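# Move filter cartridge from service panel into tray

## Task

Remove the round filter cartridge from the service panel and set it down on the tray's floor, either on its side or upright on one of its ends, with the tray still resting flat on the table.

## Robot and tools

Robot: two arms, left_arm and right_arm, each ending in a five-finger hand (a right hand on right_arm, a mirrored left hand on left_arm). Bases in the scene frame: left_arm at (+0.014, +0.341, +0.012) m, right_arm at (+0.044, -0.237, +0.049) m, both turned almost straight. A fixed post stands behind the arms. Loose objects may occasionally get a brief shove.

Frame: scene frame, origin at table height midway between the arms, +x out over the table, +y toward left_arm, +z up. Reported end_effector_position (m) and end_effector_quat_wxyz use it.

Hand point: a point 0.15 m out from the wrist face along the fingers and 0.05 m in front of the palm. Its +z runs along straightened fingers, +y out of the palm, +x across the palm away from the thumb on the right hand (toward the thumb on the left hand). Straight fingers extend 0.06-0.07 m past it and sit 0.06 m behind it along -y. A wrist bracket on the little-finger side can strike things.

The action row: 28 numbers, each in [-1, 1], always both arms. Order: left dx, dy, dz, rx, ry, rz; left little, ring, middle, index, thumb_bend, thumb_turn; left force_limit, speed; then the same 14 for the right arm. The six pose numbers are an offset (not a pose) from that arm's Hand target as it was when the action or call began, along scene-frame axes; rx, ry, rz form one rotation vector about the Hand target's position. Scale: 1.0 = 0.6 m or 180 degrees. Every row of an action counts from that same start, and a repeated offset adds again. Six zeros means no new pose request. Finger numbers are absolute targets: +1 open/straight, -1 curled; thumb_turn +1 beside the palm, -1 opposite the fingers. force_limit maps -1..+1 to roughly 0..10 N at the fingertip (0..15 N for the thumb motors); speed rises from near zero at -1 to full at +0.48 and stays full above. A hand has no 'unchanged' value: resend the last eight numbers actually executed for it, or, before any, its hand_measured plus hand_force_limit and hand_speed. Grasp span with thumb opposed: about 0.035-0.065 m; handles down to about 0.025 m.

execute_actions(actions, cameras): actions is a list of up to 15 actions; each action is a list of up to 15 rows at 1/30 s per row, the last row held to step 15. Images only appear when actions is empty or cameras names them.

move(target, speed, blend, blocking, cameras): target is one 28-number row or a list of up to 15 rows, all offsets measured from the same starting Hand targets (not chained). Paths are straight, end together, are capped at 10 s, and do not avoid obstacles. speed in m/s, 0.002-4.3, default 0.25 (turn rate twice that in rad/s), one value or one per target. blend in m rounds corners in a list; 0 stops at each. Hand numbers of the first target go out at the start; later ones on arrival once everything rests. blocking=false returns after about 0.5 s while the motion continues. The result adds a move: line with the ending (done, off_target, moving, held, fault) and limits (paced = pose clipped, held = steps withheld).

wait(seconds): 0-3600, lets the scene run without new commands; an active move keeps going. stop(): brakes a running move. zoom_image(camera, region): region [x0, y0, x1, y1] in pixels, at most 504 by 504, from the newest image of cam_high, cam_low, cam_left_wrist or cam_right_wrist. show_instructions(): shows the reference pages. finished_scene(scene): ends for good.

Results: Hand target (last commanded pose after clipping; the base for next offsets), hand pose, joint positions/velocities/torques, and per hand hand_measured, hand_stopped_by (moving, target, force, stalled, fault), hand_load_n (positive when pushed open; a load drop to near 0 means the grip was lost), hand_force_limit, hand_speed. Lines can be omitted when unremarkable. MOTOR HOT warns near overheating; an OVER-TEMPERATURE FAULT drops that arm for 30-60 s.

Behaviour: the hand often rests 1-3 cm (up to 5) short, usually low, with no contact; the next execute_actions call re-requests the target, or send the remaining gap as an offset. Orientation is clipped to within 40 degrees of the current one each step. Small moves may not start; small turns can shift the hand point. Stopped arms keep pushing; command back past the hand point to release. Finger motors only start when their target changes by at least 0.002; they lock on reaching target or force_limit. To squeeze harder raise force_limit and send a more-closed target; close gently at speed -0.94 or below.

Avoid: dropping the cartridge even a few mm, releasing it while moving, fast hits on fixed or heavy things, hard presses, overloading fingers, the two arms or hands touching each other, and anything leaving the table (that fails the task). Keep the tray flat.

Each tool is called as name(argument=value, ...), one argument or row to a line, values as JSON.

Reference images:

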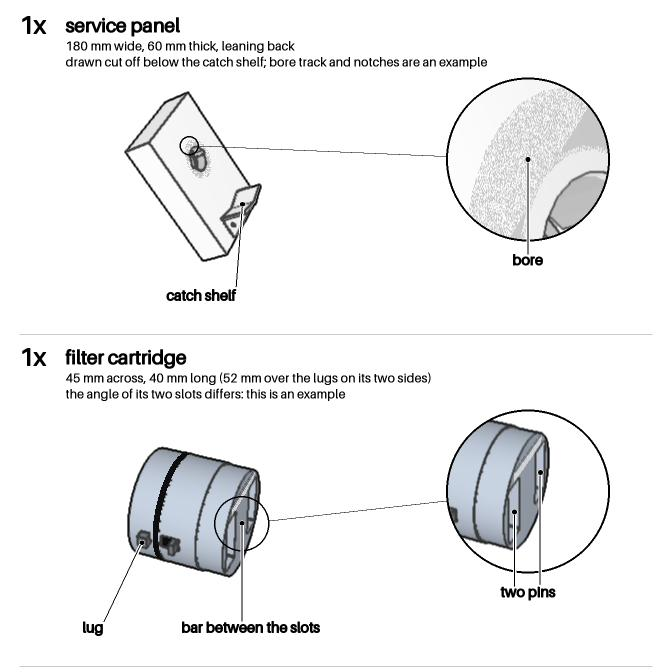

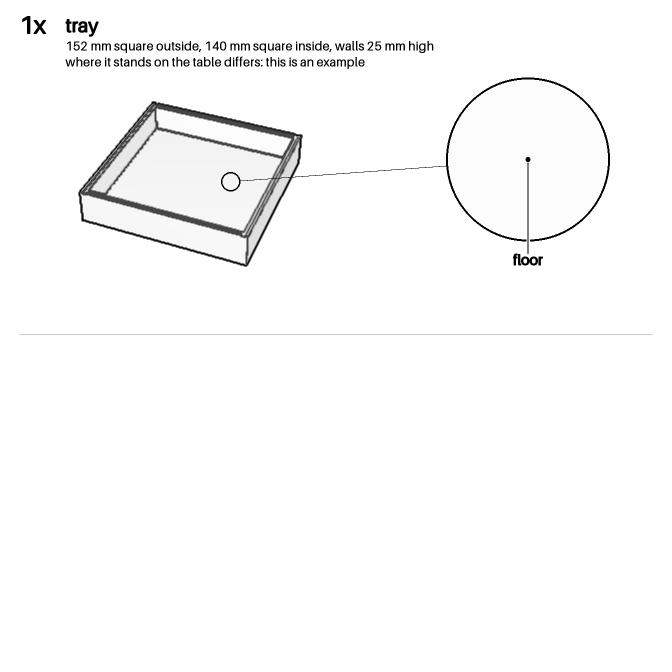

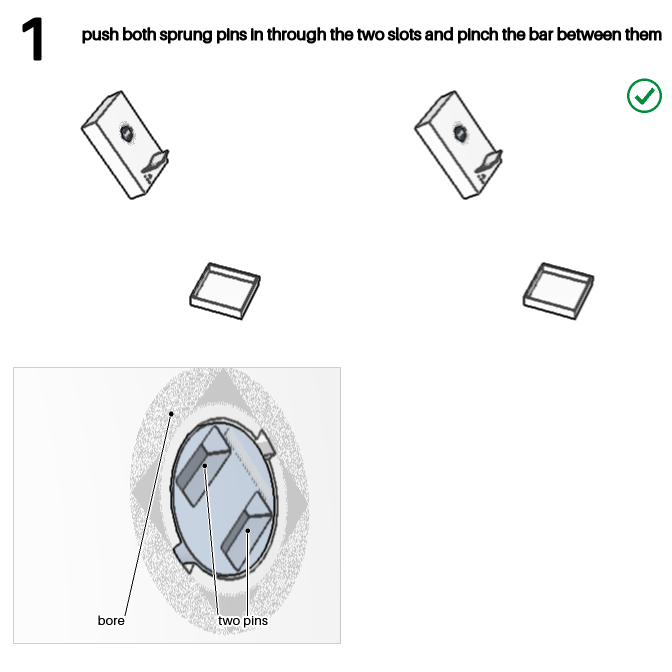

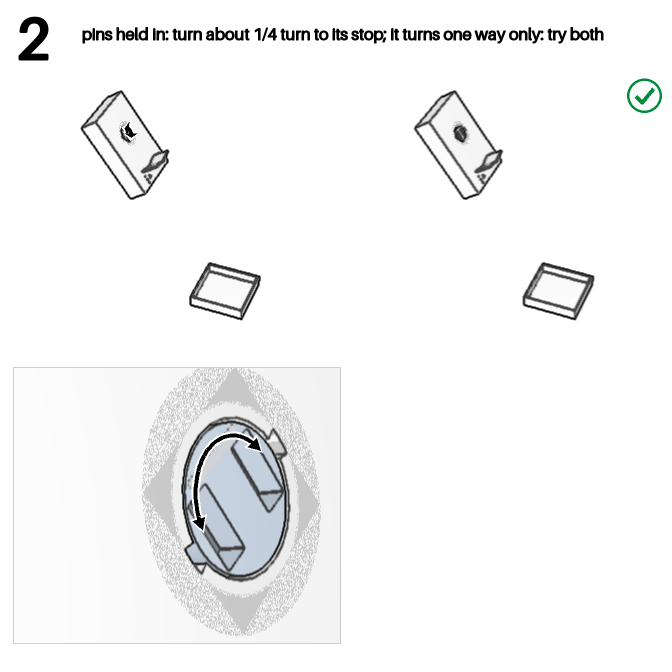

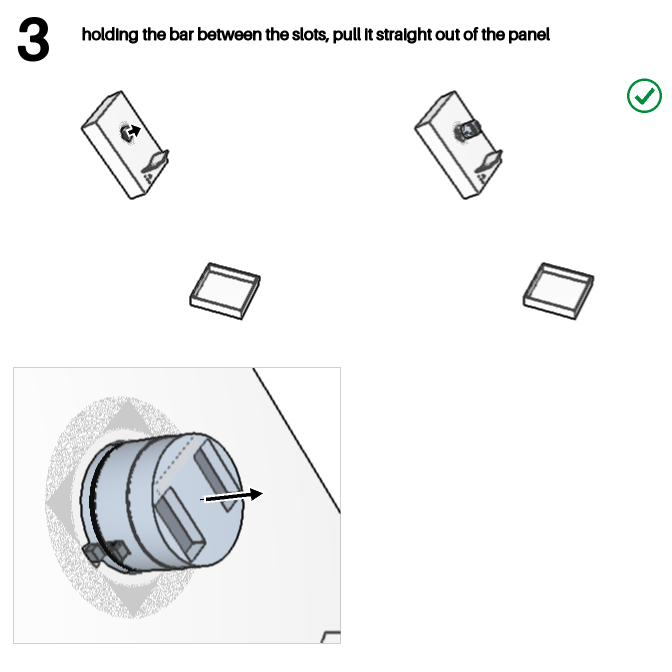

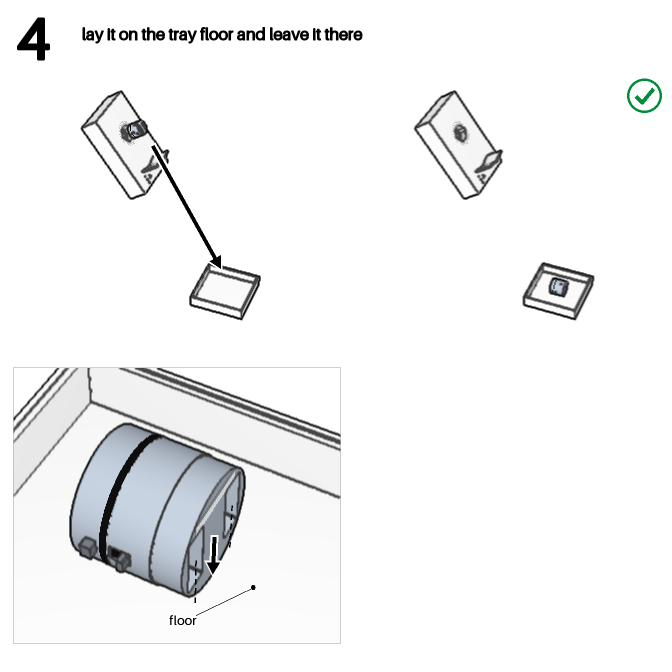

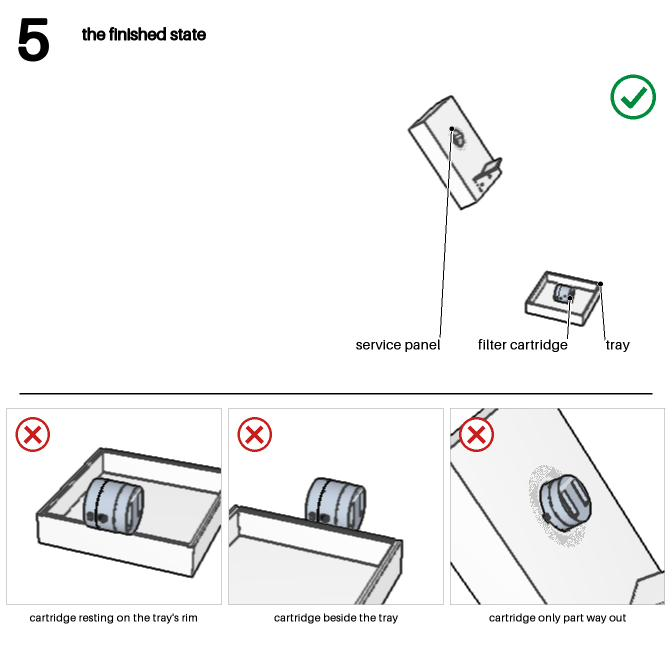

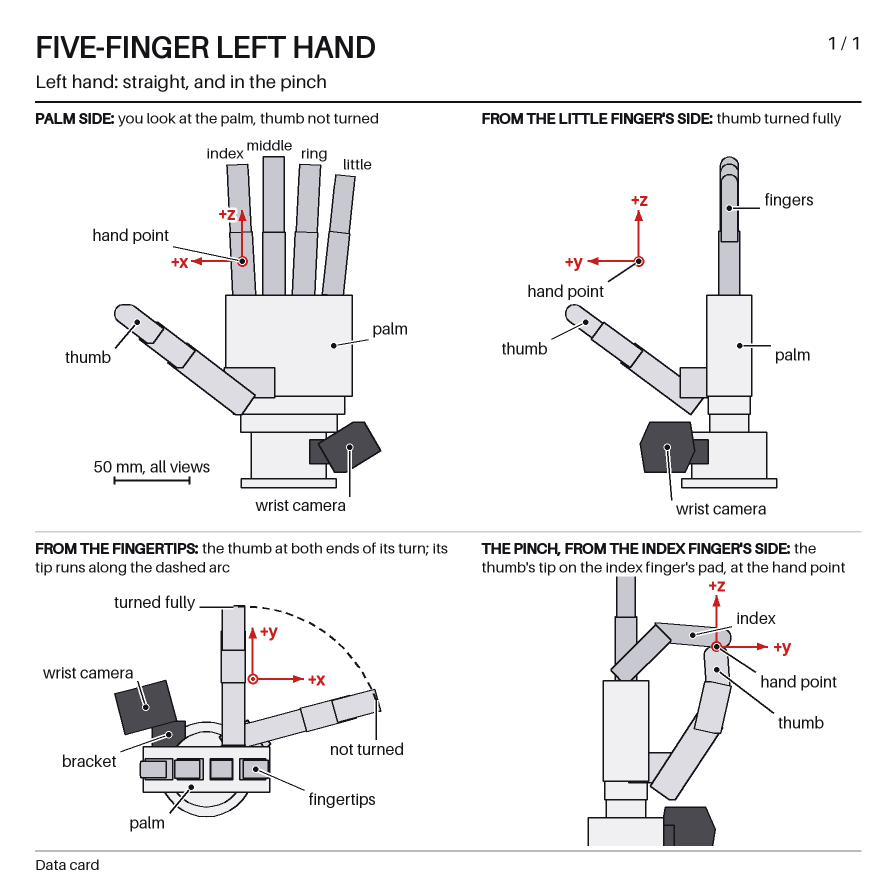

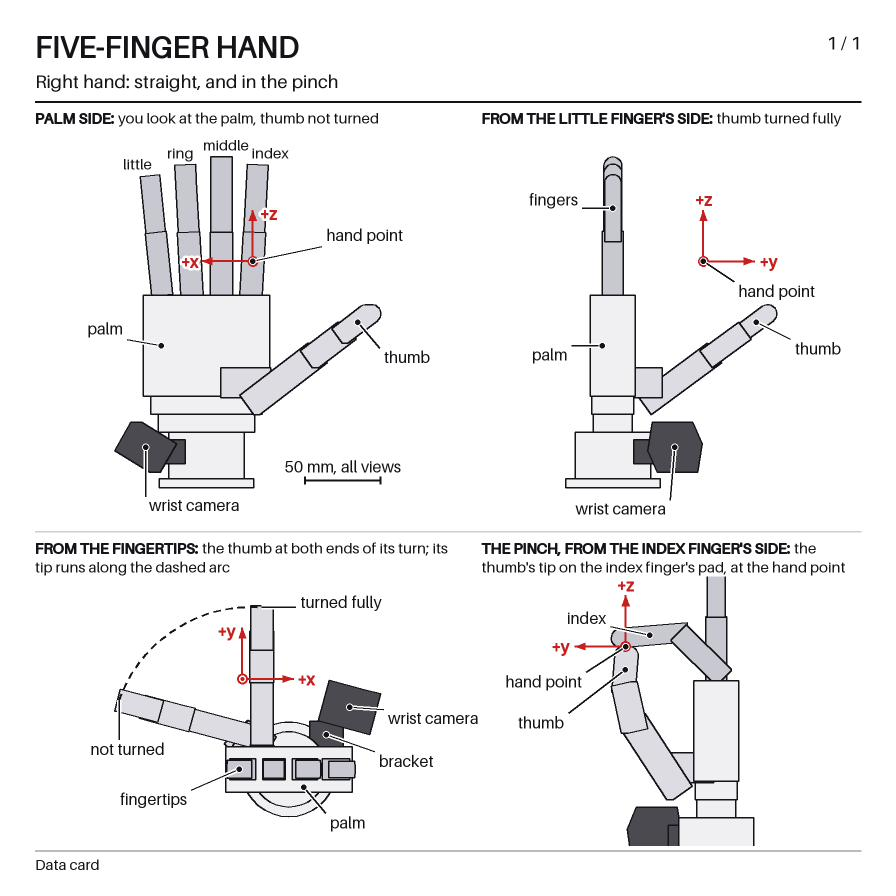

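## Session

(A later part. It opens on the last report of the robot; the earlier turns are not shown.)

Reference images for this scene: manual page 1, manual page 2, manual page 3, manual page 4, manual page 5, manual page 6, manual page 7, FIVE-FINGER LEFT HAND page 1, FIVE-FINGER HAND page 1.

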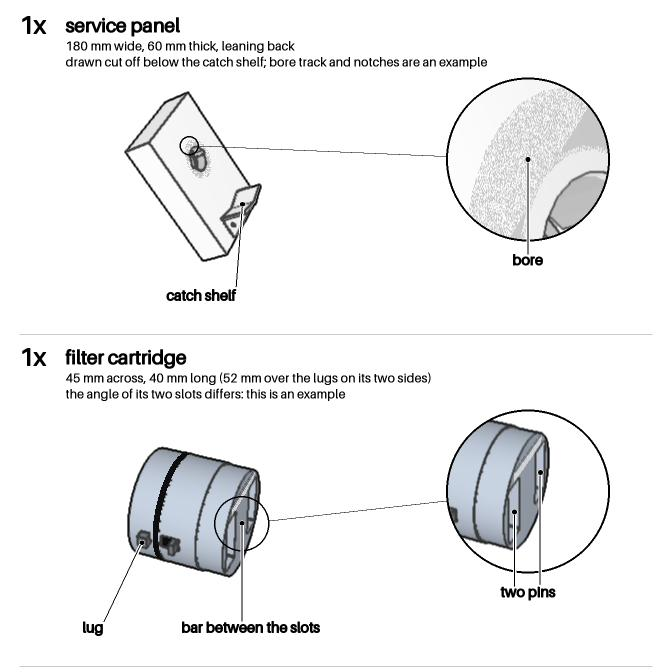

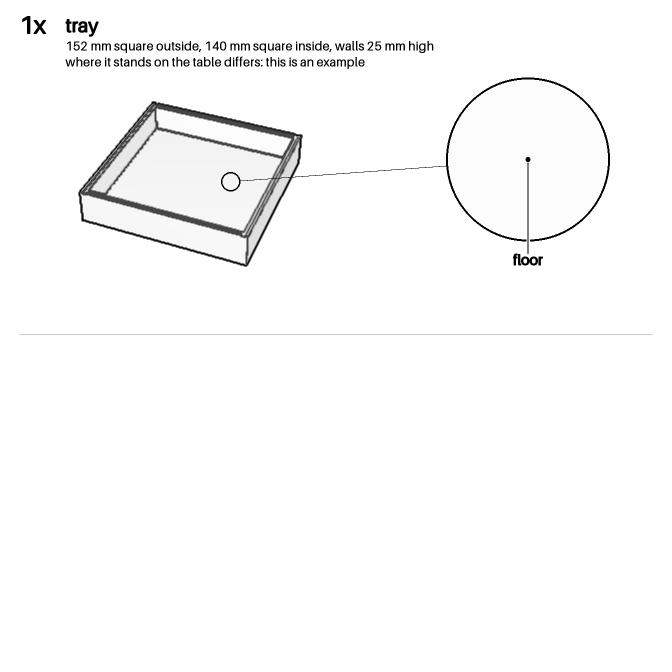

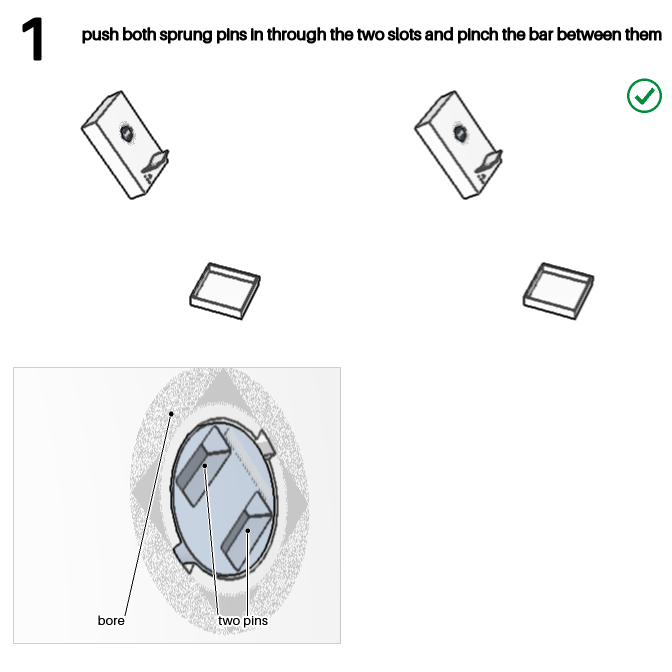

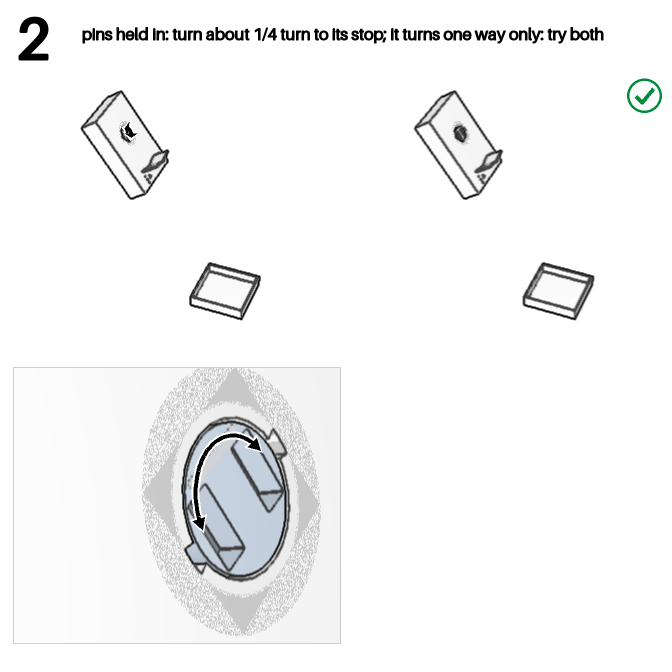

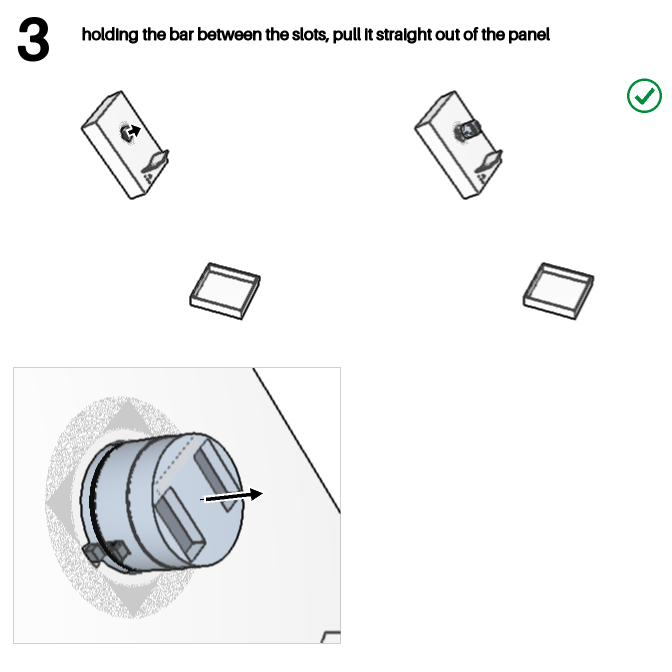

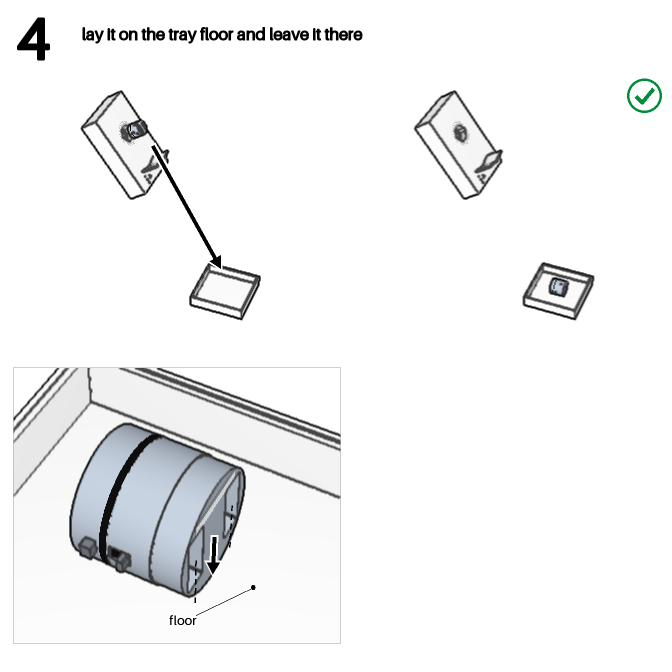

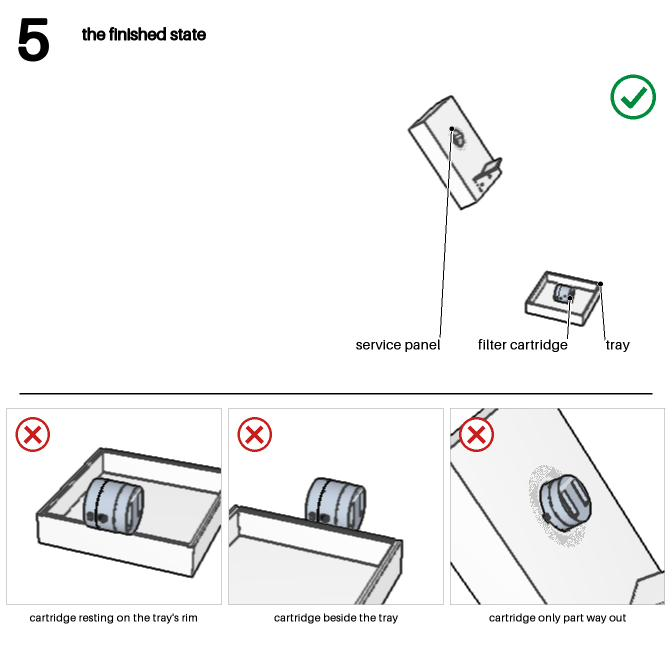

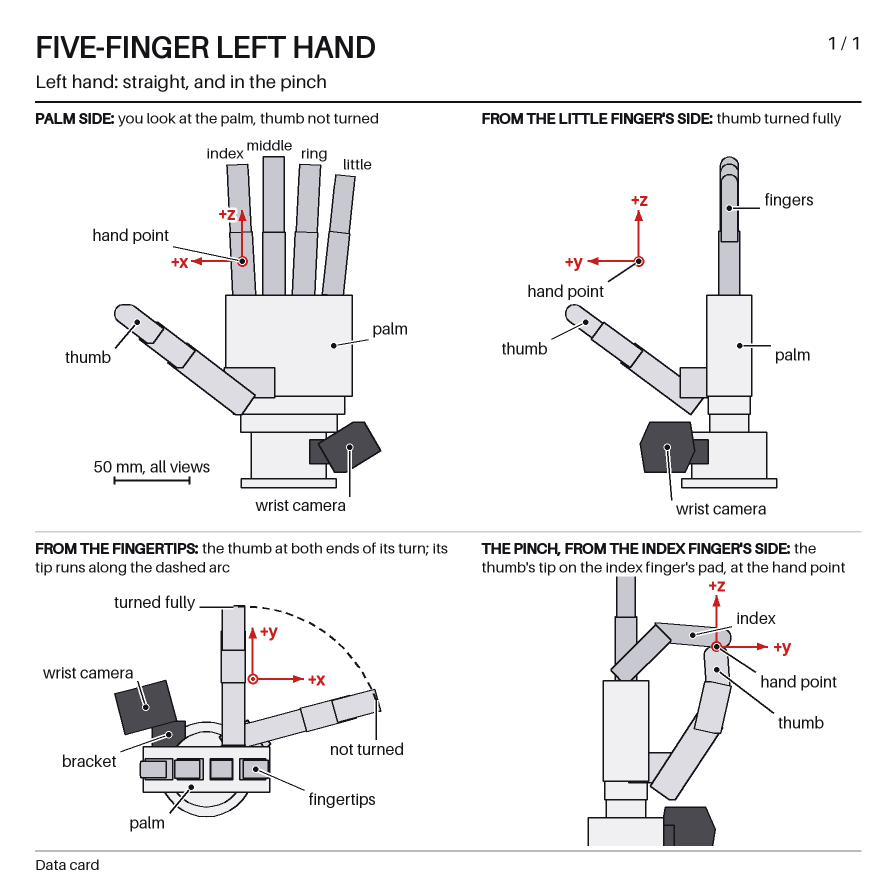

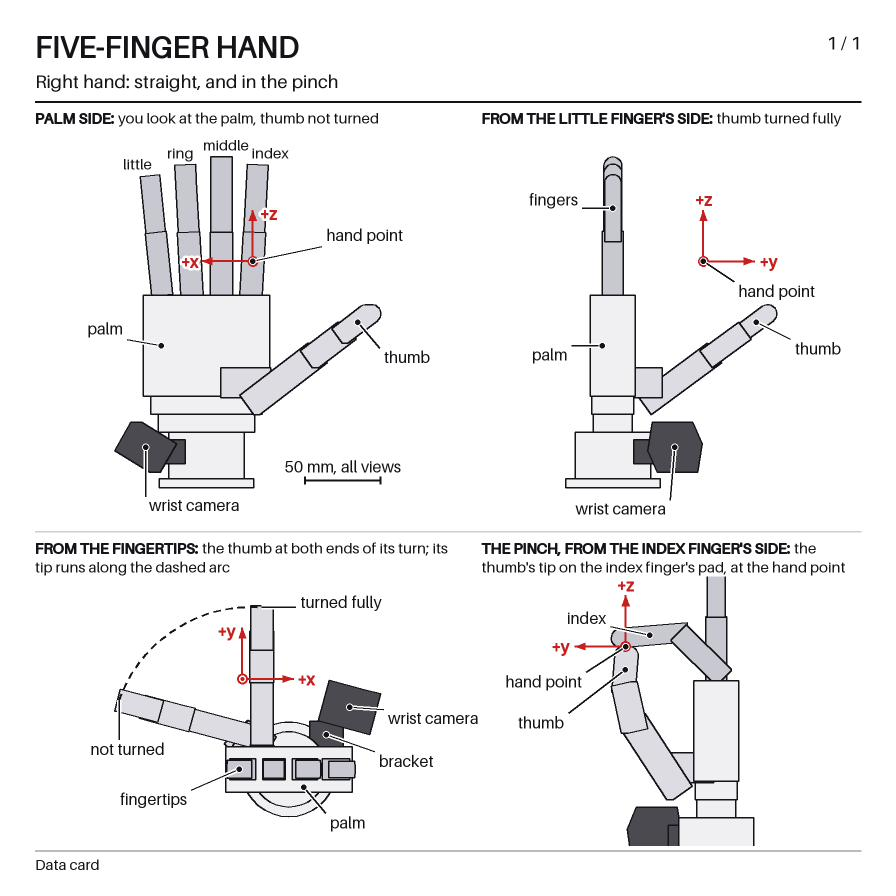

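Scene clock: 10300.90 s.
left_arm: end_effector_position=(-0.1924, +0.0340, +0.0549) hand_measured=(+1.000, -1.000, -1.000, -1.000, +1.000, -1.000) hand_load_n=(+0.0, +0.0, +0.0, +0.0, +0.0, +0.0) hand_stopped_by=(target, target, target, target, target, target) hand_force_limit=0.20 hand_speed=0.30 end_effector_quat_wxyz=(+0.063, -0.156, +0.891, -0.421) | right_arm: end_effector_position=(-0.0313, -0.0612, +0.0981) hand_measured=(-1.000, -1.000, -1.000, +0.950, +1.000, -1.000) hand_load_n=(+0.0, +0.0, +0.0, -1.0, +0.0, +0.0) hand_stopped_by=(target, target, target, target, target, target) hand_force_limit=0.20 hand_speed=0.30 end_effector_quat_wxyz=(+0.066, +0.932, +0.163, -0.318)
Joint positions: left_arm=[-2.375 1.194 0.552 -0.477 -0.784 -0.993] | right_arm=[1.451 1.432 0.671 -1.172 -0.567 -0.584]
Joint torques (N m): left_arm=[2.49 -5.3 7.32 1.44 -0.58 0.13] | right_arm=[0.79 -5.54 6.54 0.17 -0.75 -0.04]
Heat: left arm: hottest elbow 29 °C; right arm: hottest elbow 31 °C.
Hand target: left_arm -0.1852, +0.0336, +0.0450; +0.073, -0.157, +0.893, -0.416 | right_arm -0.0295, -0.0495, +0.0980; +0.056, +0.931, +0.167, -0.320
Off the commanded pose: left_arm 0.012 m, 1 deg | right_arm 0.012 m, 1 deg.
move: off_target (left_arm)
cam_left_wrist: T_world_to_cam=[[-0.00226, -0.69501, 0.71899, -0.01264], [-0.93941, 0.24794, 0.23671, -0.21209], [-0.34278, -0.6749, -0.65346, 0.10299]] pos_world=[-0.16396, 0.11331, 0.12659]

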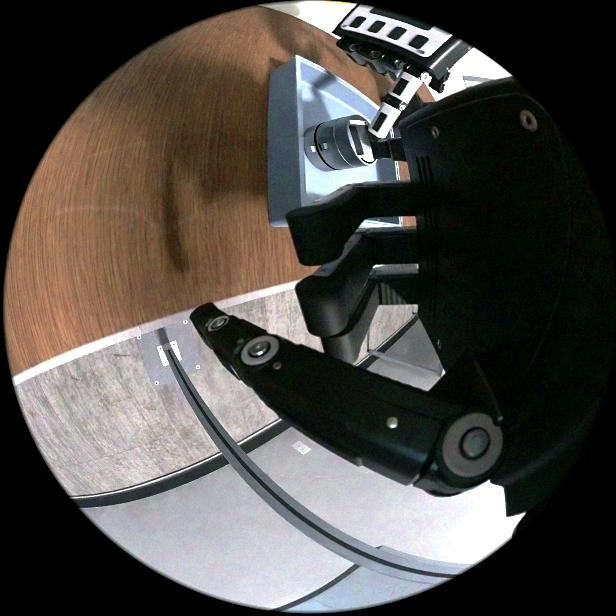

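move(
  target=[0.0175,-0.0167,-0.02,0,0,0,1,-1,-1,-1,1,-1,0.2,0.3,0,0,0,0,0,0,-1,-1,-1,1,1,-1,0.2,0.3],
  speed=0.04,
  cameras=["cam_left_wrist"],
)

zoom_image(
  camera="cam_left_wrist",
  region=[320, 90, 410, 180],
)

Scene clock: 10314.90 s.
left_arm: end_effector_position=(-0.1818, +0.0245, +0.0434) hand_measured=(+1.000, -1.000, -1.000, -1.000, +1.000, -1.000) hand_load_n=(+0.0, +0.5, +0.0, +0.0, +0.0, +0.0) hand_stopped_by=(target, target, target, target, target, target) hand_force_limit=0.20 hand_speed=0.30 end_effector_quat_wxyz=(+0.065, -0.155, +0.891, -0.421) | right_arm: end_effector_position=(-0.0310, -0.0613, +0.0979) hand_measured=(-1.000, -1.000, -1.000, +0.948, +1.000, -1.000) hand_load_n=(+0.0, +0.0, +0.0, -1.5, +0.0, +0.0) hand_stopped_by=(target, target, target, target, target, target) hand_force_limit=0.20 hand_speed=0.30 end_effector_quat_wxyz=(+0.065, +0.931, +0.165, -0.319)
Joint positions: left_arm=[-2.326 1.215 0.525 -0.388 -0.763 -0.93] | right_arm=[1.451 1.433 0.671 -1.172 -0.567 -0.589]
Joint torques (N m): left_arm=[2.73 -5.07 7.08 1.78 -0.46 0.14] | right_arm=[0.79 -5.54 6.61 0.18 -0.75 0.01]
Heat: left arm: hottest elbow 29 °C; right arm: hottest elbow 31 °C.
Hand target: left_arm -0.1746, +0.0235, +0.0331; +0.073, -0.157, +0.893, -0.416 | right_arm -0.0295, -0.0495, +0.0980; +0.056, +0.931, +0.167, -0.320
Off the commanded pose: left_arm 0.013 m, 1 deg | right_arm 0.012 m, 1 deg.
move: off_target (left_arm)
cam_left_wrist: T_world_to_cam=[[-0.005, -0.69487, 0.71912, -0.01147], [-0.94013, 0.24834, 0.23342, -0.19703], [-0.34078, -0.6749, -0.65451, 0.09312]] pos_world=[-0.15356, 0.10381, 0.11518]

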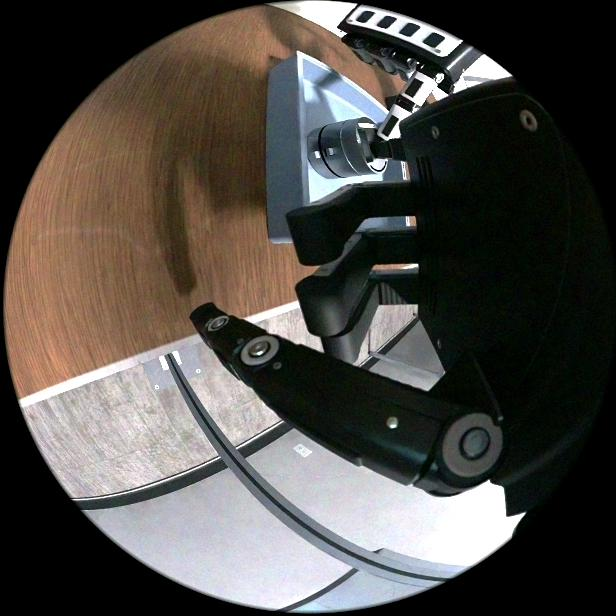

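Scaled by 5.600 from the camera's image (finer frame: 880x880).

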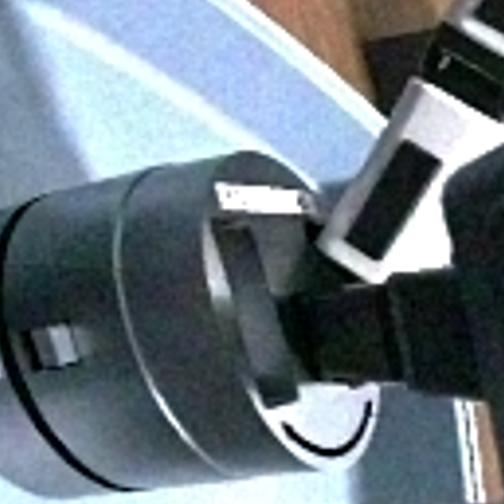

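move(
  target=[0,0,-0.05,0,0,0,1,-1,-1,-1,1,-1,0.2,0.3,0,0,0,0,0,0,-1,-1,-1,1,1,-1,0.2,0.3],
  speed=0.05,
  cameras=["cam_left_wrist"],
)

zoom_image(
  camera="cam_left_wrist",
  region=[320, 90, 410, 180],
)

Scene clock: 10324.03 s.
left_arm: end_effector_position=(-0.1837, +0.0139, +0.0380) hand_measured=(+1.000, -1.000, -1.000, -1.000, +1.000, -1.000) hand_load_n=(+0.0, +0.0, +0.0, +0.0, +0.0, +0.0) hand_stopped_by=(target, target, target, target, target, target) hand_force_limit=0.20 hand_speed=0.30 end_effector_quat_wxyz=(+0.058, -0.165, +0.879, -0.445) | right_arm: end_effector_position=(-0.0294, -0.0645, +0.0967) hand_measured=(-1.000, -1.000, -1.000, +0.948, +1.000, -1.000) hand_load_n=(+0.0, +0.0, +0.0, -5.0, +0.0, +0.0) hand_stopped_by=(target, target, target, target, target, target) hand_force_limit=0.20 hand_speed=0.30 end_effector_quat_wxyz=(+0.072, +0.929, +0.171, -0.320)
Joint positions: left_arm=[-2.326 1.249 0.503 -0.28 -0.797 -0.923] | right_arm=[1.451 1.442 0.671 -1.181 -0.562 -0.607]
Joint torques (N m): left_arm=[2.43 -2.32 5.3 1.81 0.98 0.04] | right_arm=[0.79 -6.36 6.52 0.47 -0.95 0.17]
Heat: left arm: hottest elbow 28 °C; right arm: hottest elbow 31 °C.
Hand target: left_arm -0.1747, +0.0235, +0.0030; +0.073, -0.157, +0.893, -0.416 | right_arm -0.0295, -0.0495, +0.0980; +0.056, +0.931, +0.167, -0.320
Off the commanded pose: left_arm 0.037 m, 4 deg | right_arm 0.015 m, 2 deg.
move: off_target (left_arm)
cam_left_wrist: T_world_to_cam=[[0.01136, -0.65389, 0.7565, -0.01404], [-0.94051, 0.24994, 0.23016, -0.1949], [-0.33958, -0.71411, -0.61215, 0.08091]] pos_world=[-0.15568, 0.09732, 0.10501]

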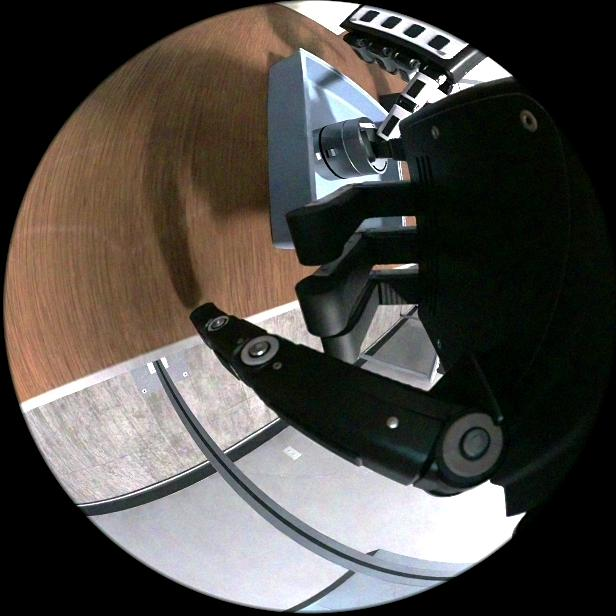

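Scaled by 5.600 from the camera's image (finer frame: 880x880).

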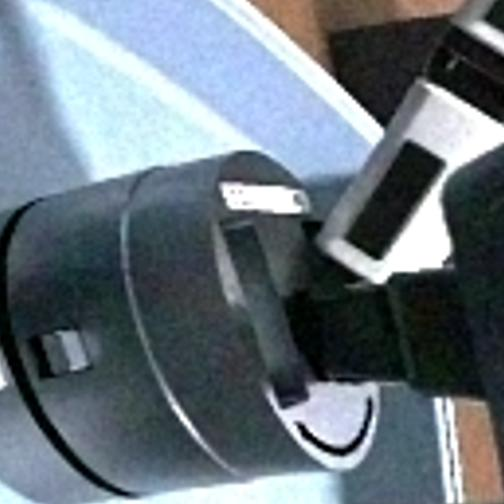

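move(
  target=[
    [0,0,-0.05,0,0,0,1,-1,-1,-1,1,-1,0.2,0.3,0,0,0.05,0,0,0,-1,-1,-1,1,1,-1,0.2,0.3],
    [0,0,-0.05,0,0,0,1,-1,-1,-1,1,-1,0.2,0.3,-0.0287,-0.0104,0.0657,0.0382,-0.1044,0,-1,-1,-1,1,1,-1,0.2,0.3],
    [0,0,-0.05,0,0,0,1,-1,-1,-1,1,-1,0.2,0.3,0,0,0.05,0,0,0,-1,-1,-1,1,1,-1,0.2,0.3],
    [0,0,-0.05,0,0,0,1,-1,-1,-1,1,-1,0.2,0.3,-0.0287,-0.0104,0.0657,0.0382,-0.1044,0,-1,-1,-1,1,1,-1,0.2,0.3],
    [0,0,-0.05,0,0,0,1,-1,-1,-1,1,-1,0.2,0.3,0,0,0.05,0,0,0,-1,-1,-1,1,1,-1,0.2,0.3],
  ],
  speed=[0.06,0.15,0.15,0.15,0.15],
  blend=[0.002,0.003,0.003,0.003,0],
  cameras=["cam_left_wrist"],
)

zoom_image(
  camera="cam_left_wrist",
  region=[310, 80, 420, 190],
)

Scene clock: 10342.07 s.
left_arm: end_effector_position=(-0.1870, -0.0008, +0.0334) hand_measured=(+1.000, -1.000, -1.000, -1.000, +1.000, -1.000) hand_load_n=(+0.5, +0.0, +0.0, +0.0, +0.0, +0.0) hand_stopped_by=(target, target, target, target, target, target) hand_force_limit=0.20 hand_speed=0.30 end_effector_quat_wxyz=(+0.055, -0.172, +0.863, -0.471) | right_arm: end_effector_position=(-0.0324, -0.0605, +0.1235) hand_measured=(-1.000, -1.000, -1.000, +0.950, +1.000, -1.000) hand_load_n=(+0.0, +0.0, +0.0, +0.0, +0.0, +0.0) hand_stopped_by=(target, target, target, target, target, target) hand_force_limit=0.20 hand_speed=0.30 end_effector_quat_wxyz=(+0.062, +0.932, +0.164, -0.319)
Joint positions: left_arm=[-2.326 1.302 0.491 -0.155 -0.839 -0.902] | right_arm=[1.454 1.371 0.7 -1.253 -0.571 -0.581]
Joint torques (N m): left_arm=[2.32 -1.73 3.1 0.92 2.69 -0.24] | right_arm=[0.73 -5.54 7.61 -0.58 -0.62 -0.06]
Heat: left arm: hottest elbow 27 °C; right arm: hottest elbow 31 °C.
Hand target: left_arm -0.1747, +0.0235, -0.0270; +0.073, -0.157, +0.893, -0.416 | right_arm -0.0296, -0.0495, +0.1280; +0.056, +0.931, +0.167, -0.320
Off the commanded pose: left_arm 0.066 m, 8 deg | right_arm 0.012 m, 1 deg.
move: off_target (left_arm, right_arm)
cam_left_wrist: T_world_to_cam=[[0.01953, -0.60539, 0.79569, -0.01981], [-0.94316, 0.25292, 0.21558, -0.19328], [-0.33176, -0.75467, -0.56604, 0.06642]] pos_world=[-0.15987, 0.08701, 0.09502]

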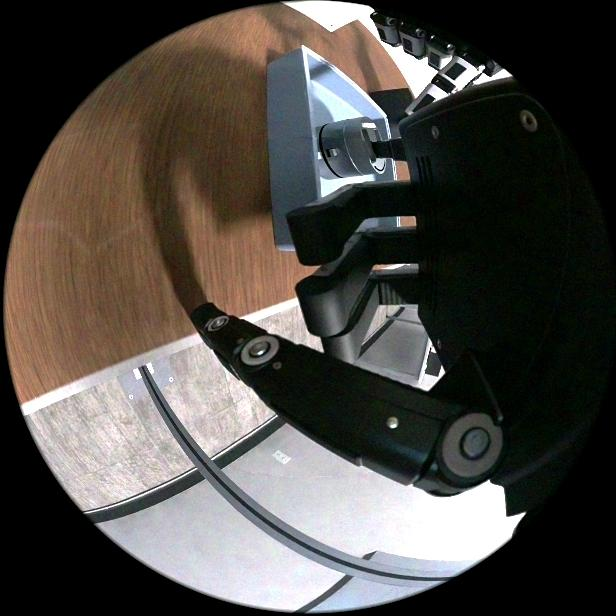

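Scaled by 4.582 from the camera's image (finer frame: 880x880).

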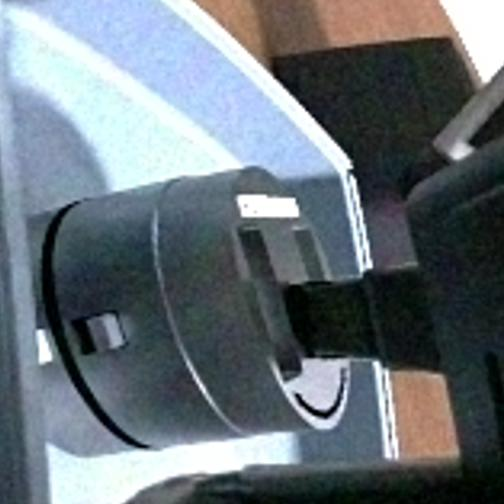

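move(
  target=[
    [0,0,0,0,0,0,1,-1,-1,-1,1,-1,0.2,0.3,0,0,0.15,0,0,0,-1,-1,-1,1,1,-1,0.2,0.3],
    [-0.0205,-0.0405,0.1007,0,0,0,1,-1,-1,-1,1,-1,0.2,0.3,0.12,-0.05,0.2,0,0,0,-1,-1,-1,1,1,-1,0.2,0.3],
  ],
  speed=[0.1,0.05],
  blend=[0.01,0],
  cameras=["cam_left_wrist"],
)

zoom_image(
  camera="cam_left_wrist",
  region=[300, 80, 410, 190],
)

Scene clock: 10353.57 s.
left_arm: end_effector_position=(-0.1850, +0.0011, +0.0381) hand_measured=(+1.000, -1.000, -1.000, -1.000, +1.000, -1.000) hand_load_n=(+0.0, +0.0, +0.0, +0.0, +0.0, +0.0) hand_stopped_by=(target, target, target, target, target, target) hand_force_limit=0.20 hand_speed=0.30 end_effector_quat_wxyz=(+0.075, -0.154, +0.886, -0.431) | right_arm: end_effector_position=(+0.0360, -0.0852, +0.2353) hand_measured=(-1.000, -1.000, -1.000, +0.950, +1.000, -1.000) hand_load_n=(+0.0, +0.0, +0.0, +0.0, +0.0, +0.0) hand_stopped_by=(target, target, target, target, target, target) hand_force_limit=0.20 hand_speed=0.30 end_effector_quat_wxyz=(+0.036, +0.946, +0.150, -0.286)
Joint positions: left_arm=[-2.297 1.292 0.558 -0.315 -0.778 -0.884] | right_arm=[1.197 1.146 0.874 -1.688 -0.448 -0.79]
Joint torques (N m): left_arm=[2.43 -6.12 9.18 0.32 0.74 0] | right_arm=[0.73 -5.95 9.17 -0.7 -0.24 -0.06]
Heat: left arm: hottest elbow 26 °C; right arm: hottest elbow 31 °C.
Hand target: left_arm -0.1869, -0.0009, +0.0335; +0.073, -0.157, +0.893, -0.416 | right_arm +0.0425, -0.0794, +0.2480; +0.056, +0.931, +0.167, -0.320
Off the commanded pose: left_arm 0.005 m, 2 deg | right_arm 0.015 m, 5 deg.
joint sent to its limit (right arm) — joint 4 (wrist pitch), lower limit. The joint targets are off in orientation, not in position.
move: off_target (right_arm)
cam_left_wrist: T_world_to_cam=[[-0.01625, -0.68187, 0.73129, -0.02658], [-0.94694, 0.2453, 0.20768, -0.19325], [-0.321, -0.68912, -0.64968, 0.07632]] pos_world=[-0.15893, 0.08187, 0.10916]

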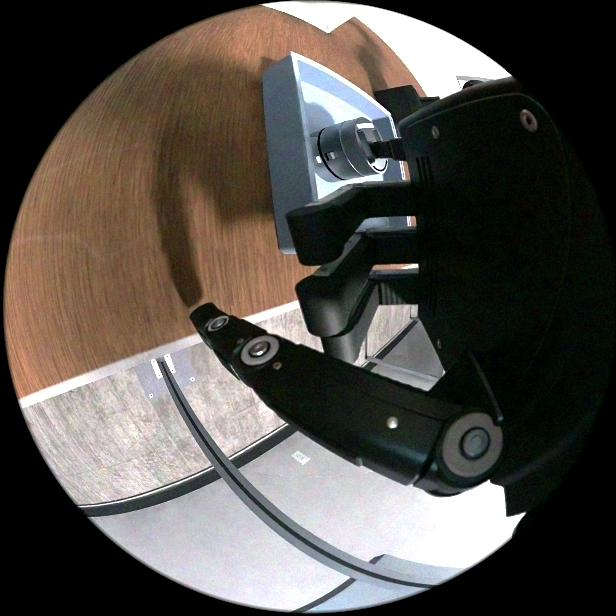

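Scaled by 4.582 from the camera's image (finer frame: 880x880).

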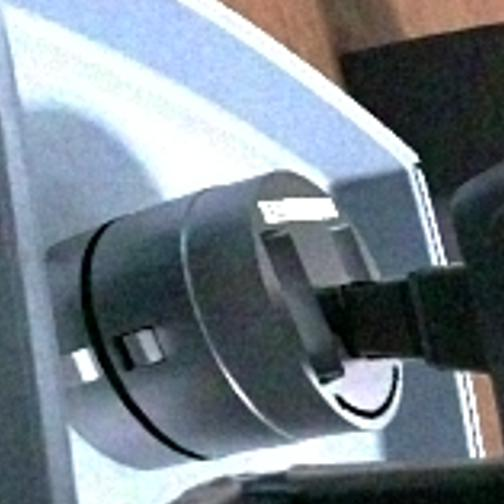

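move(
  target=[
    [-0.0041,0.0121,0.0506,0,0,0,1,-1,-1,-1,1,-1,0.2,0.3,0,0,0,0,0,0,-1,-1,-1,1,1,-1,0.2,0.3],
  ],
  speed=0.04,
  cameras=["cam_left_wrist"],
)

zoom_image(
  camera="cam_left_wrist",
  region=[300, 80, 410, 190],
)

Scene clock: 10357.90 s.
left_arm: end_effector_position=(-0.1742, +0.0185, +0.0447) hand_measured=(+1.000, -1.000, -1.000, -1.000, +1.000, -1.000) hand_load_n=(+0.0, +0.0, +0.0, +0.0, +0.0, +0.0) hand_stopped_by=(target, target, target, target, target, target) hand_force_limit=0.20 hand_speed=0.30 end_effector_quat_wxyz=(+0.090, -0.150, +0.897, -0.405) | right_arm: end_effector_position=(+0.0360, -0.0853, +0.2353) hand_measured=(-1.000, -1.000, -1.000, +0.950, +1.000, -1.000) hand_load_n=(+0.0, +0.0, +0.0, +0.0, +0.0, +0.0) hand_stopped_by=(target, target, target, target, target, target) hand_force_limit=0.20 hand_speed=0.30 end_effector_quat_wxyz=(+0.036, +0.946, +0.150, -0.286)
Joint positions: left_arm=[-2.296 1.238 0.568 -0.452 -0.756 -0.907] | right_arm=[1.197 1.146 0.874 -1.688 -0.448 -0.79]
Joint torques (N m): left_arm=[0.73 -7.71 11.78 0.39 -0.65 0.01] | right_arm=[0.67 -5.77 9.16 -0.7 -0.24 -0.06]
Heat: left arm: hottest elbow 27 °C; right arm: hottest elbow 31 °C.
Hand target: left_arm -0.1894, +0.0064, +0.0638; +0.073, -0.157, +0.893, -0.416 | right_arm +0.0425, -0.0794, +0.2480; +0.056, +0.931, +0.167, -0.320
Off the commanded pose: left_arm 0.027 m, 3 deg | right_arm 0.015 m, 5 deg.
joint sent to its limit (right arm) — joint 4 (wrist pitch), lower limit. The joint targets are off in orientation, not in position.
move: off_target (left_arm)
cam_left_wrist: T_world_to_cam=[[-0.02748, -0.72528, 0.68791, -0.01858], [-0.95231, 0.2282, 0.20255, -0.1891], [-0.30388, -0.64954, -0.69696, 0.10035]] pos_world=[-0.1501, 0.09486, 0.12103]

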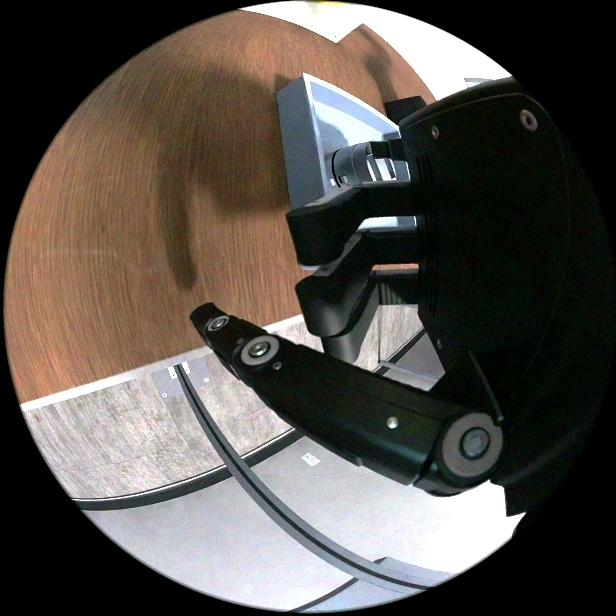

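Scaled by 4.582 from the camera's image (finer frame: 880x880).

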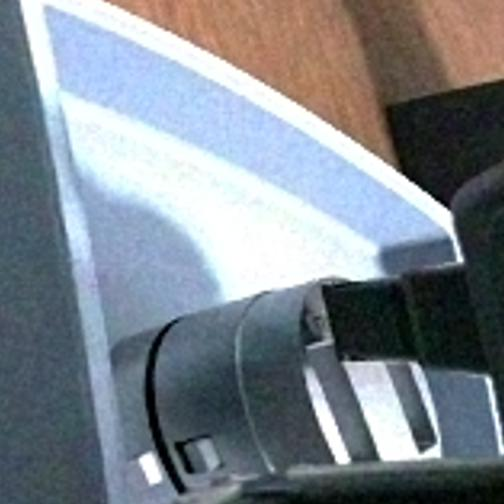

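move(
  target=[
    [0.0,0.0333,0.05,0,0,0,1,-1,-1,-1,1,-1,0.2,0.3,0,0,0,0,0,0,-1,-1,-1,1,1,-1,0.2,0.3],
  ],
  speed=0.06,
  cameras=["cam_left_wrist"],
)

zoom_image(
  camera="cam_left_wrist",
  region=[300, 80, 420, 200],
)

Scene clock: 10363.97 s.
left_arm: end_effector_position=(-0.1732, +0.0347, +0.0743) hand_measured=(+1.000, -1.000, -1.000, -1.000, +1.000, -1.000) hand_load_n=(+0.0, +0.0, +0.0, +0.0, +0.0, +0.0) hand_stopped_by=(target, target, target, target, target, target) hand_force_limit=0.20 hand_speed=0.30 end_effector_quat_wxyz=(+0.090, -0.154, +0.897, -0.404) | right_arm: end_effector_position=(+0.0360, -0.0853, +0.2353) hand_measured=(-1.000, -1.000, -1.000, +0.950, +1.000, -1.000) hand_load_n=(+0.0, +0.0, +0.0, +0.0, +0.0, +0.0) hand_stopped_by=(target, target, target, target, target, target) hand_force_limit=0.20 hand_speed=0.30 end_effector_quat_wxyz=(+0.036, +0.946, +0.150, -0.286)
Joint positions: left_arm=[-2.334 1.142 0.594 -0.613 -0.773 -0.965] | right_arm=[1.197 1.146 0.874 -1.688 -0.448 -0.79]
Joint torques (N m): left_arm=[-0.03 -6.83 12.33 0.24 -0.86 -0.01] | right_arm=[0.79 -5.83 9.18 -0.66 -0.26 -0.06]
Heat: left arm: hottest elbow 27 °C; right arm: hottest elbow 31 °C.
Hand target: left_arm -0.1894, +0.0265, +0.0937; +0.073, -0.157, +0.893, -0.416 | right_arm +0.0425, -0.0794, +0.2480; +0.056, +0.931, +0.167, -0.320
Off the commanded pose: left_arm 0.027 m, 2 deg | right_arm 0.015 m, 5 deg.
joint sent to its limit (right arm) — joint 4 (wrist pitch), lower limit. The joint targets are off in orientation, not in position.
move: off_target (left_arm)
cam_left_wrist: T_world_to_cam=[[-0.01971, -0.72565, 0.68778, -0.02568], [-0.95347, 0.22064, 0.20546, -0.19795], [-0.30084, -0.65173, -0.69624, 0.13243]] pos_world=[-0.1494, 0.11135, 0.15053]

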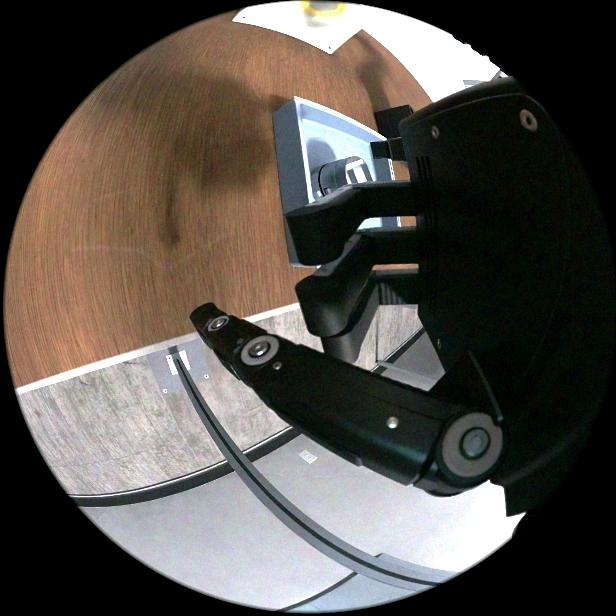

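Scaled by 4.200 from the camera's image (finer frame: 880x880).

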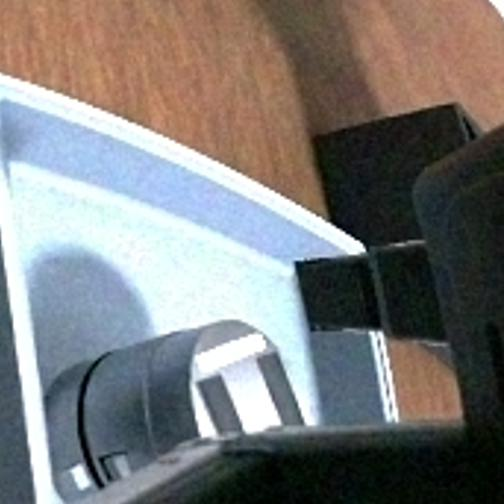

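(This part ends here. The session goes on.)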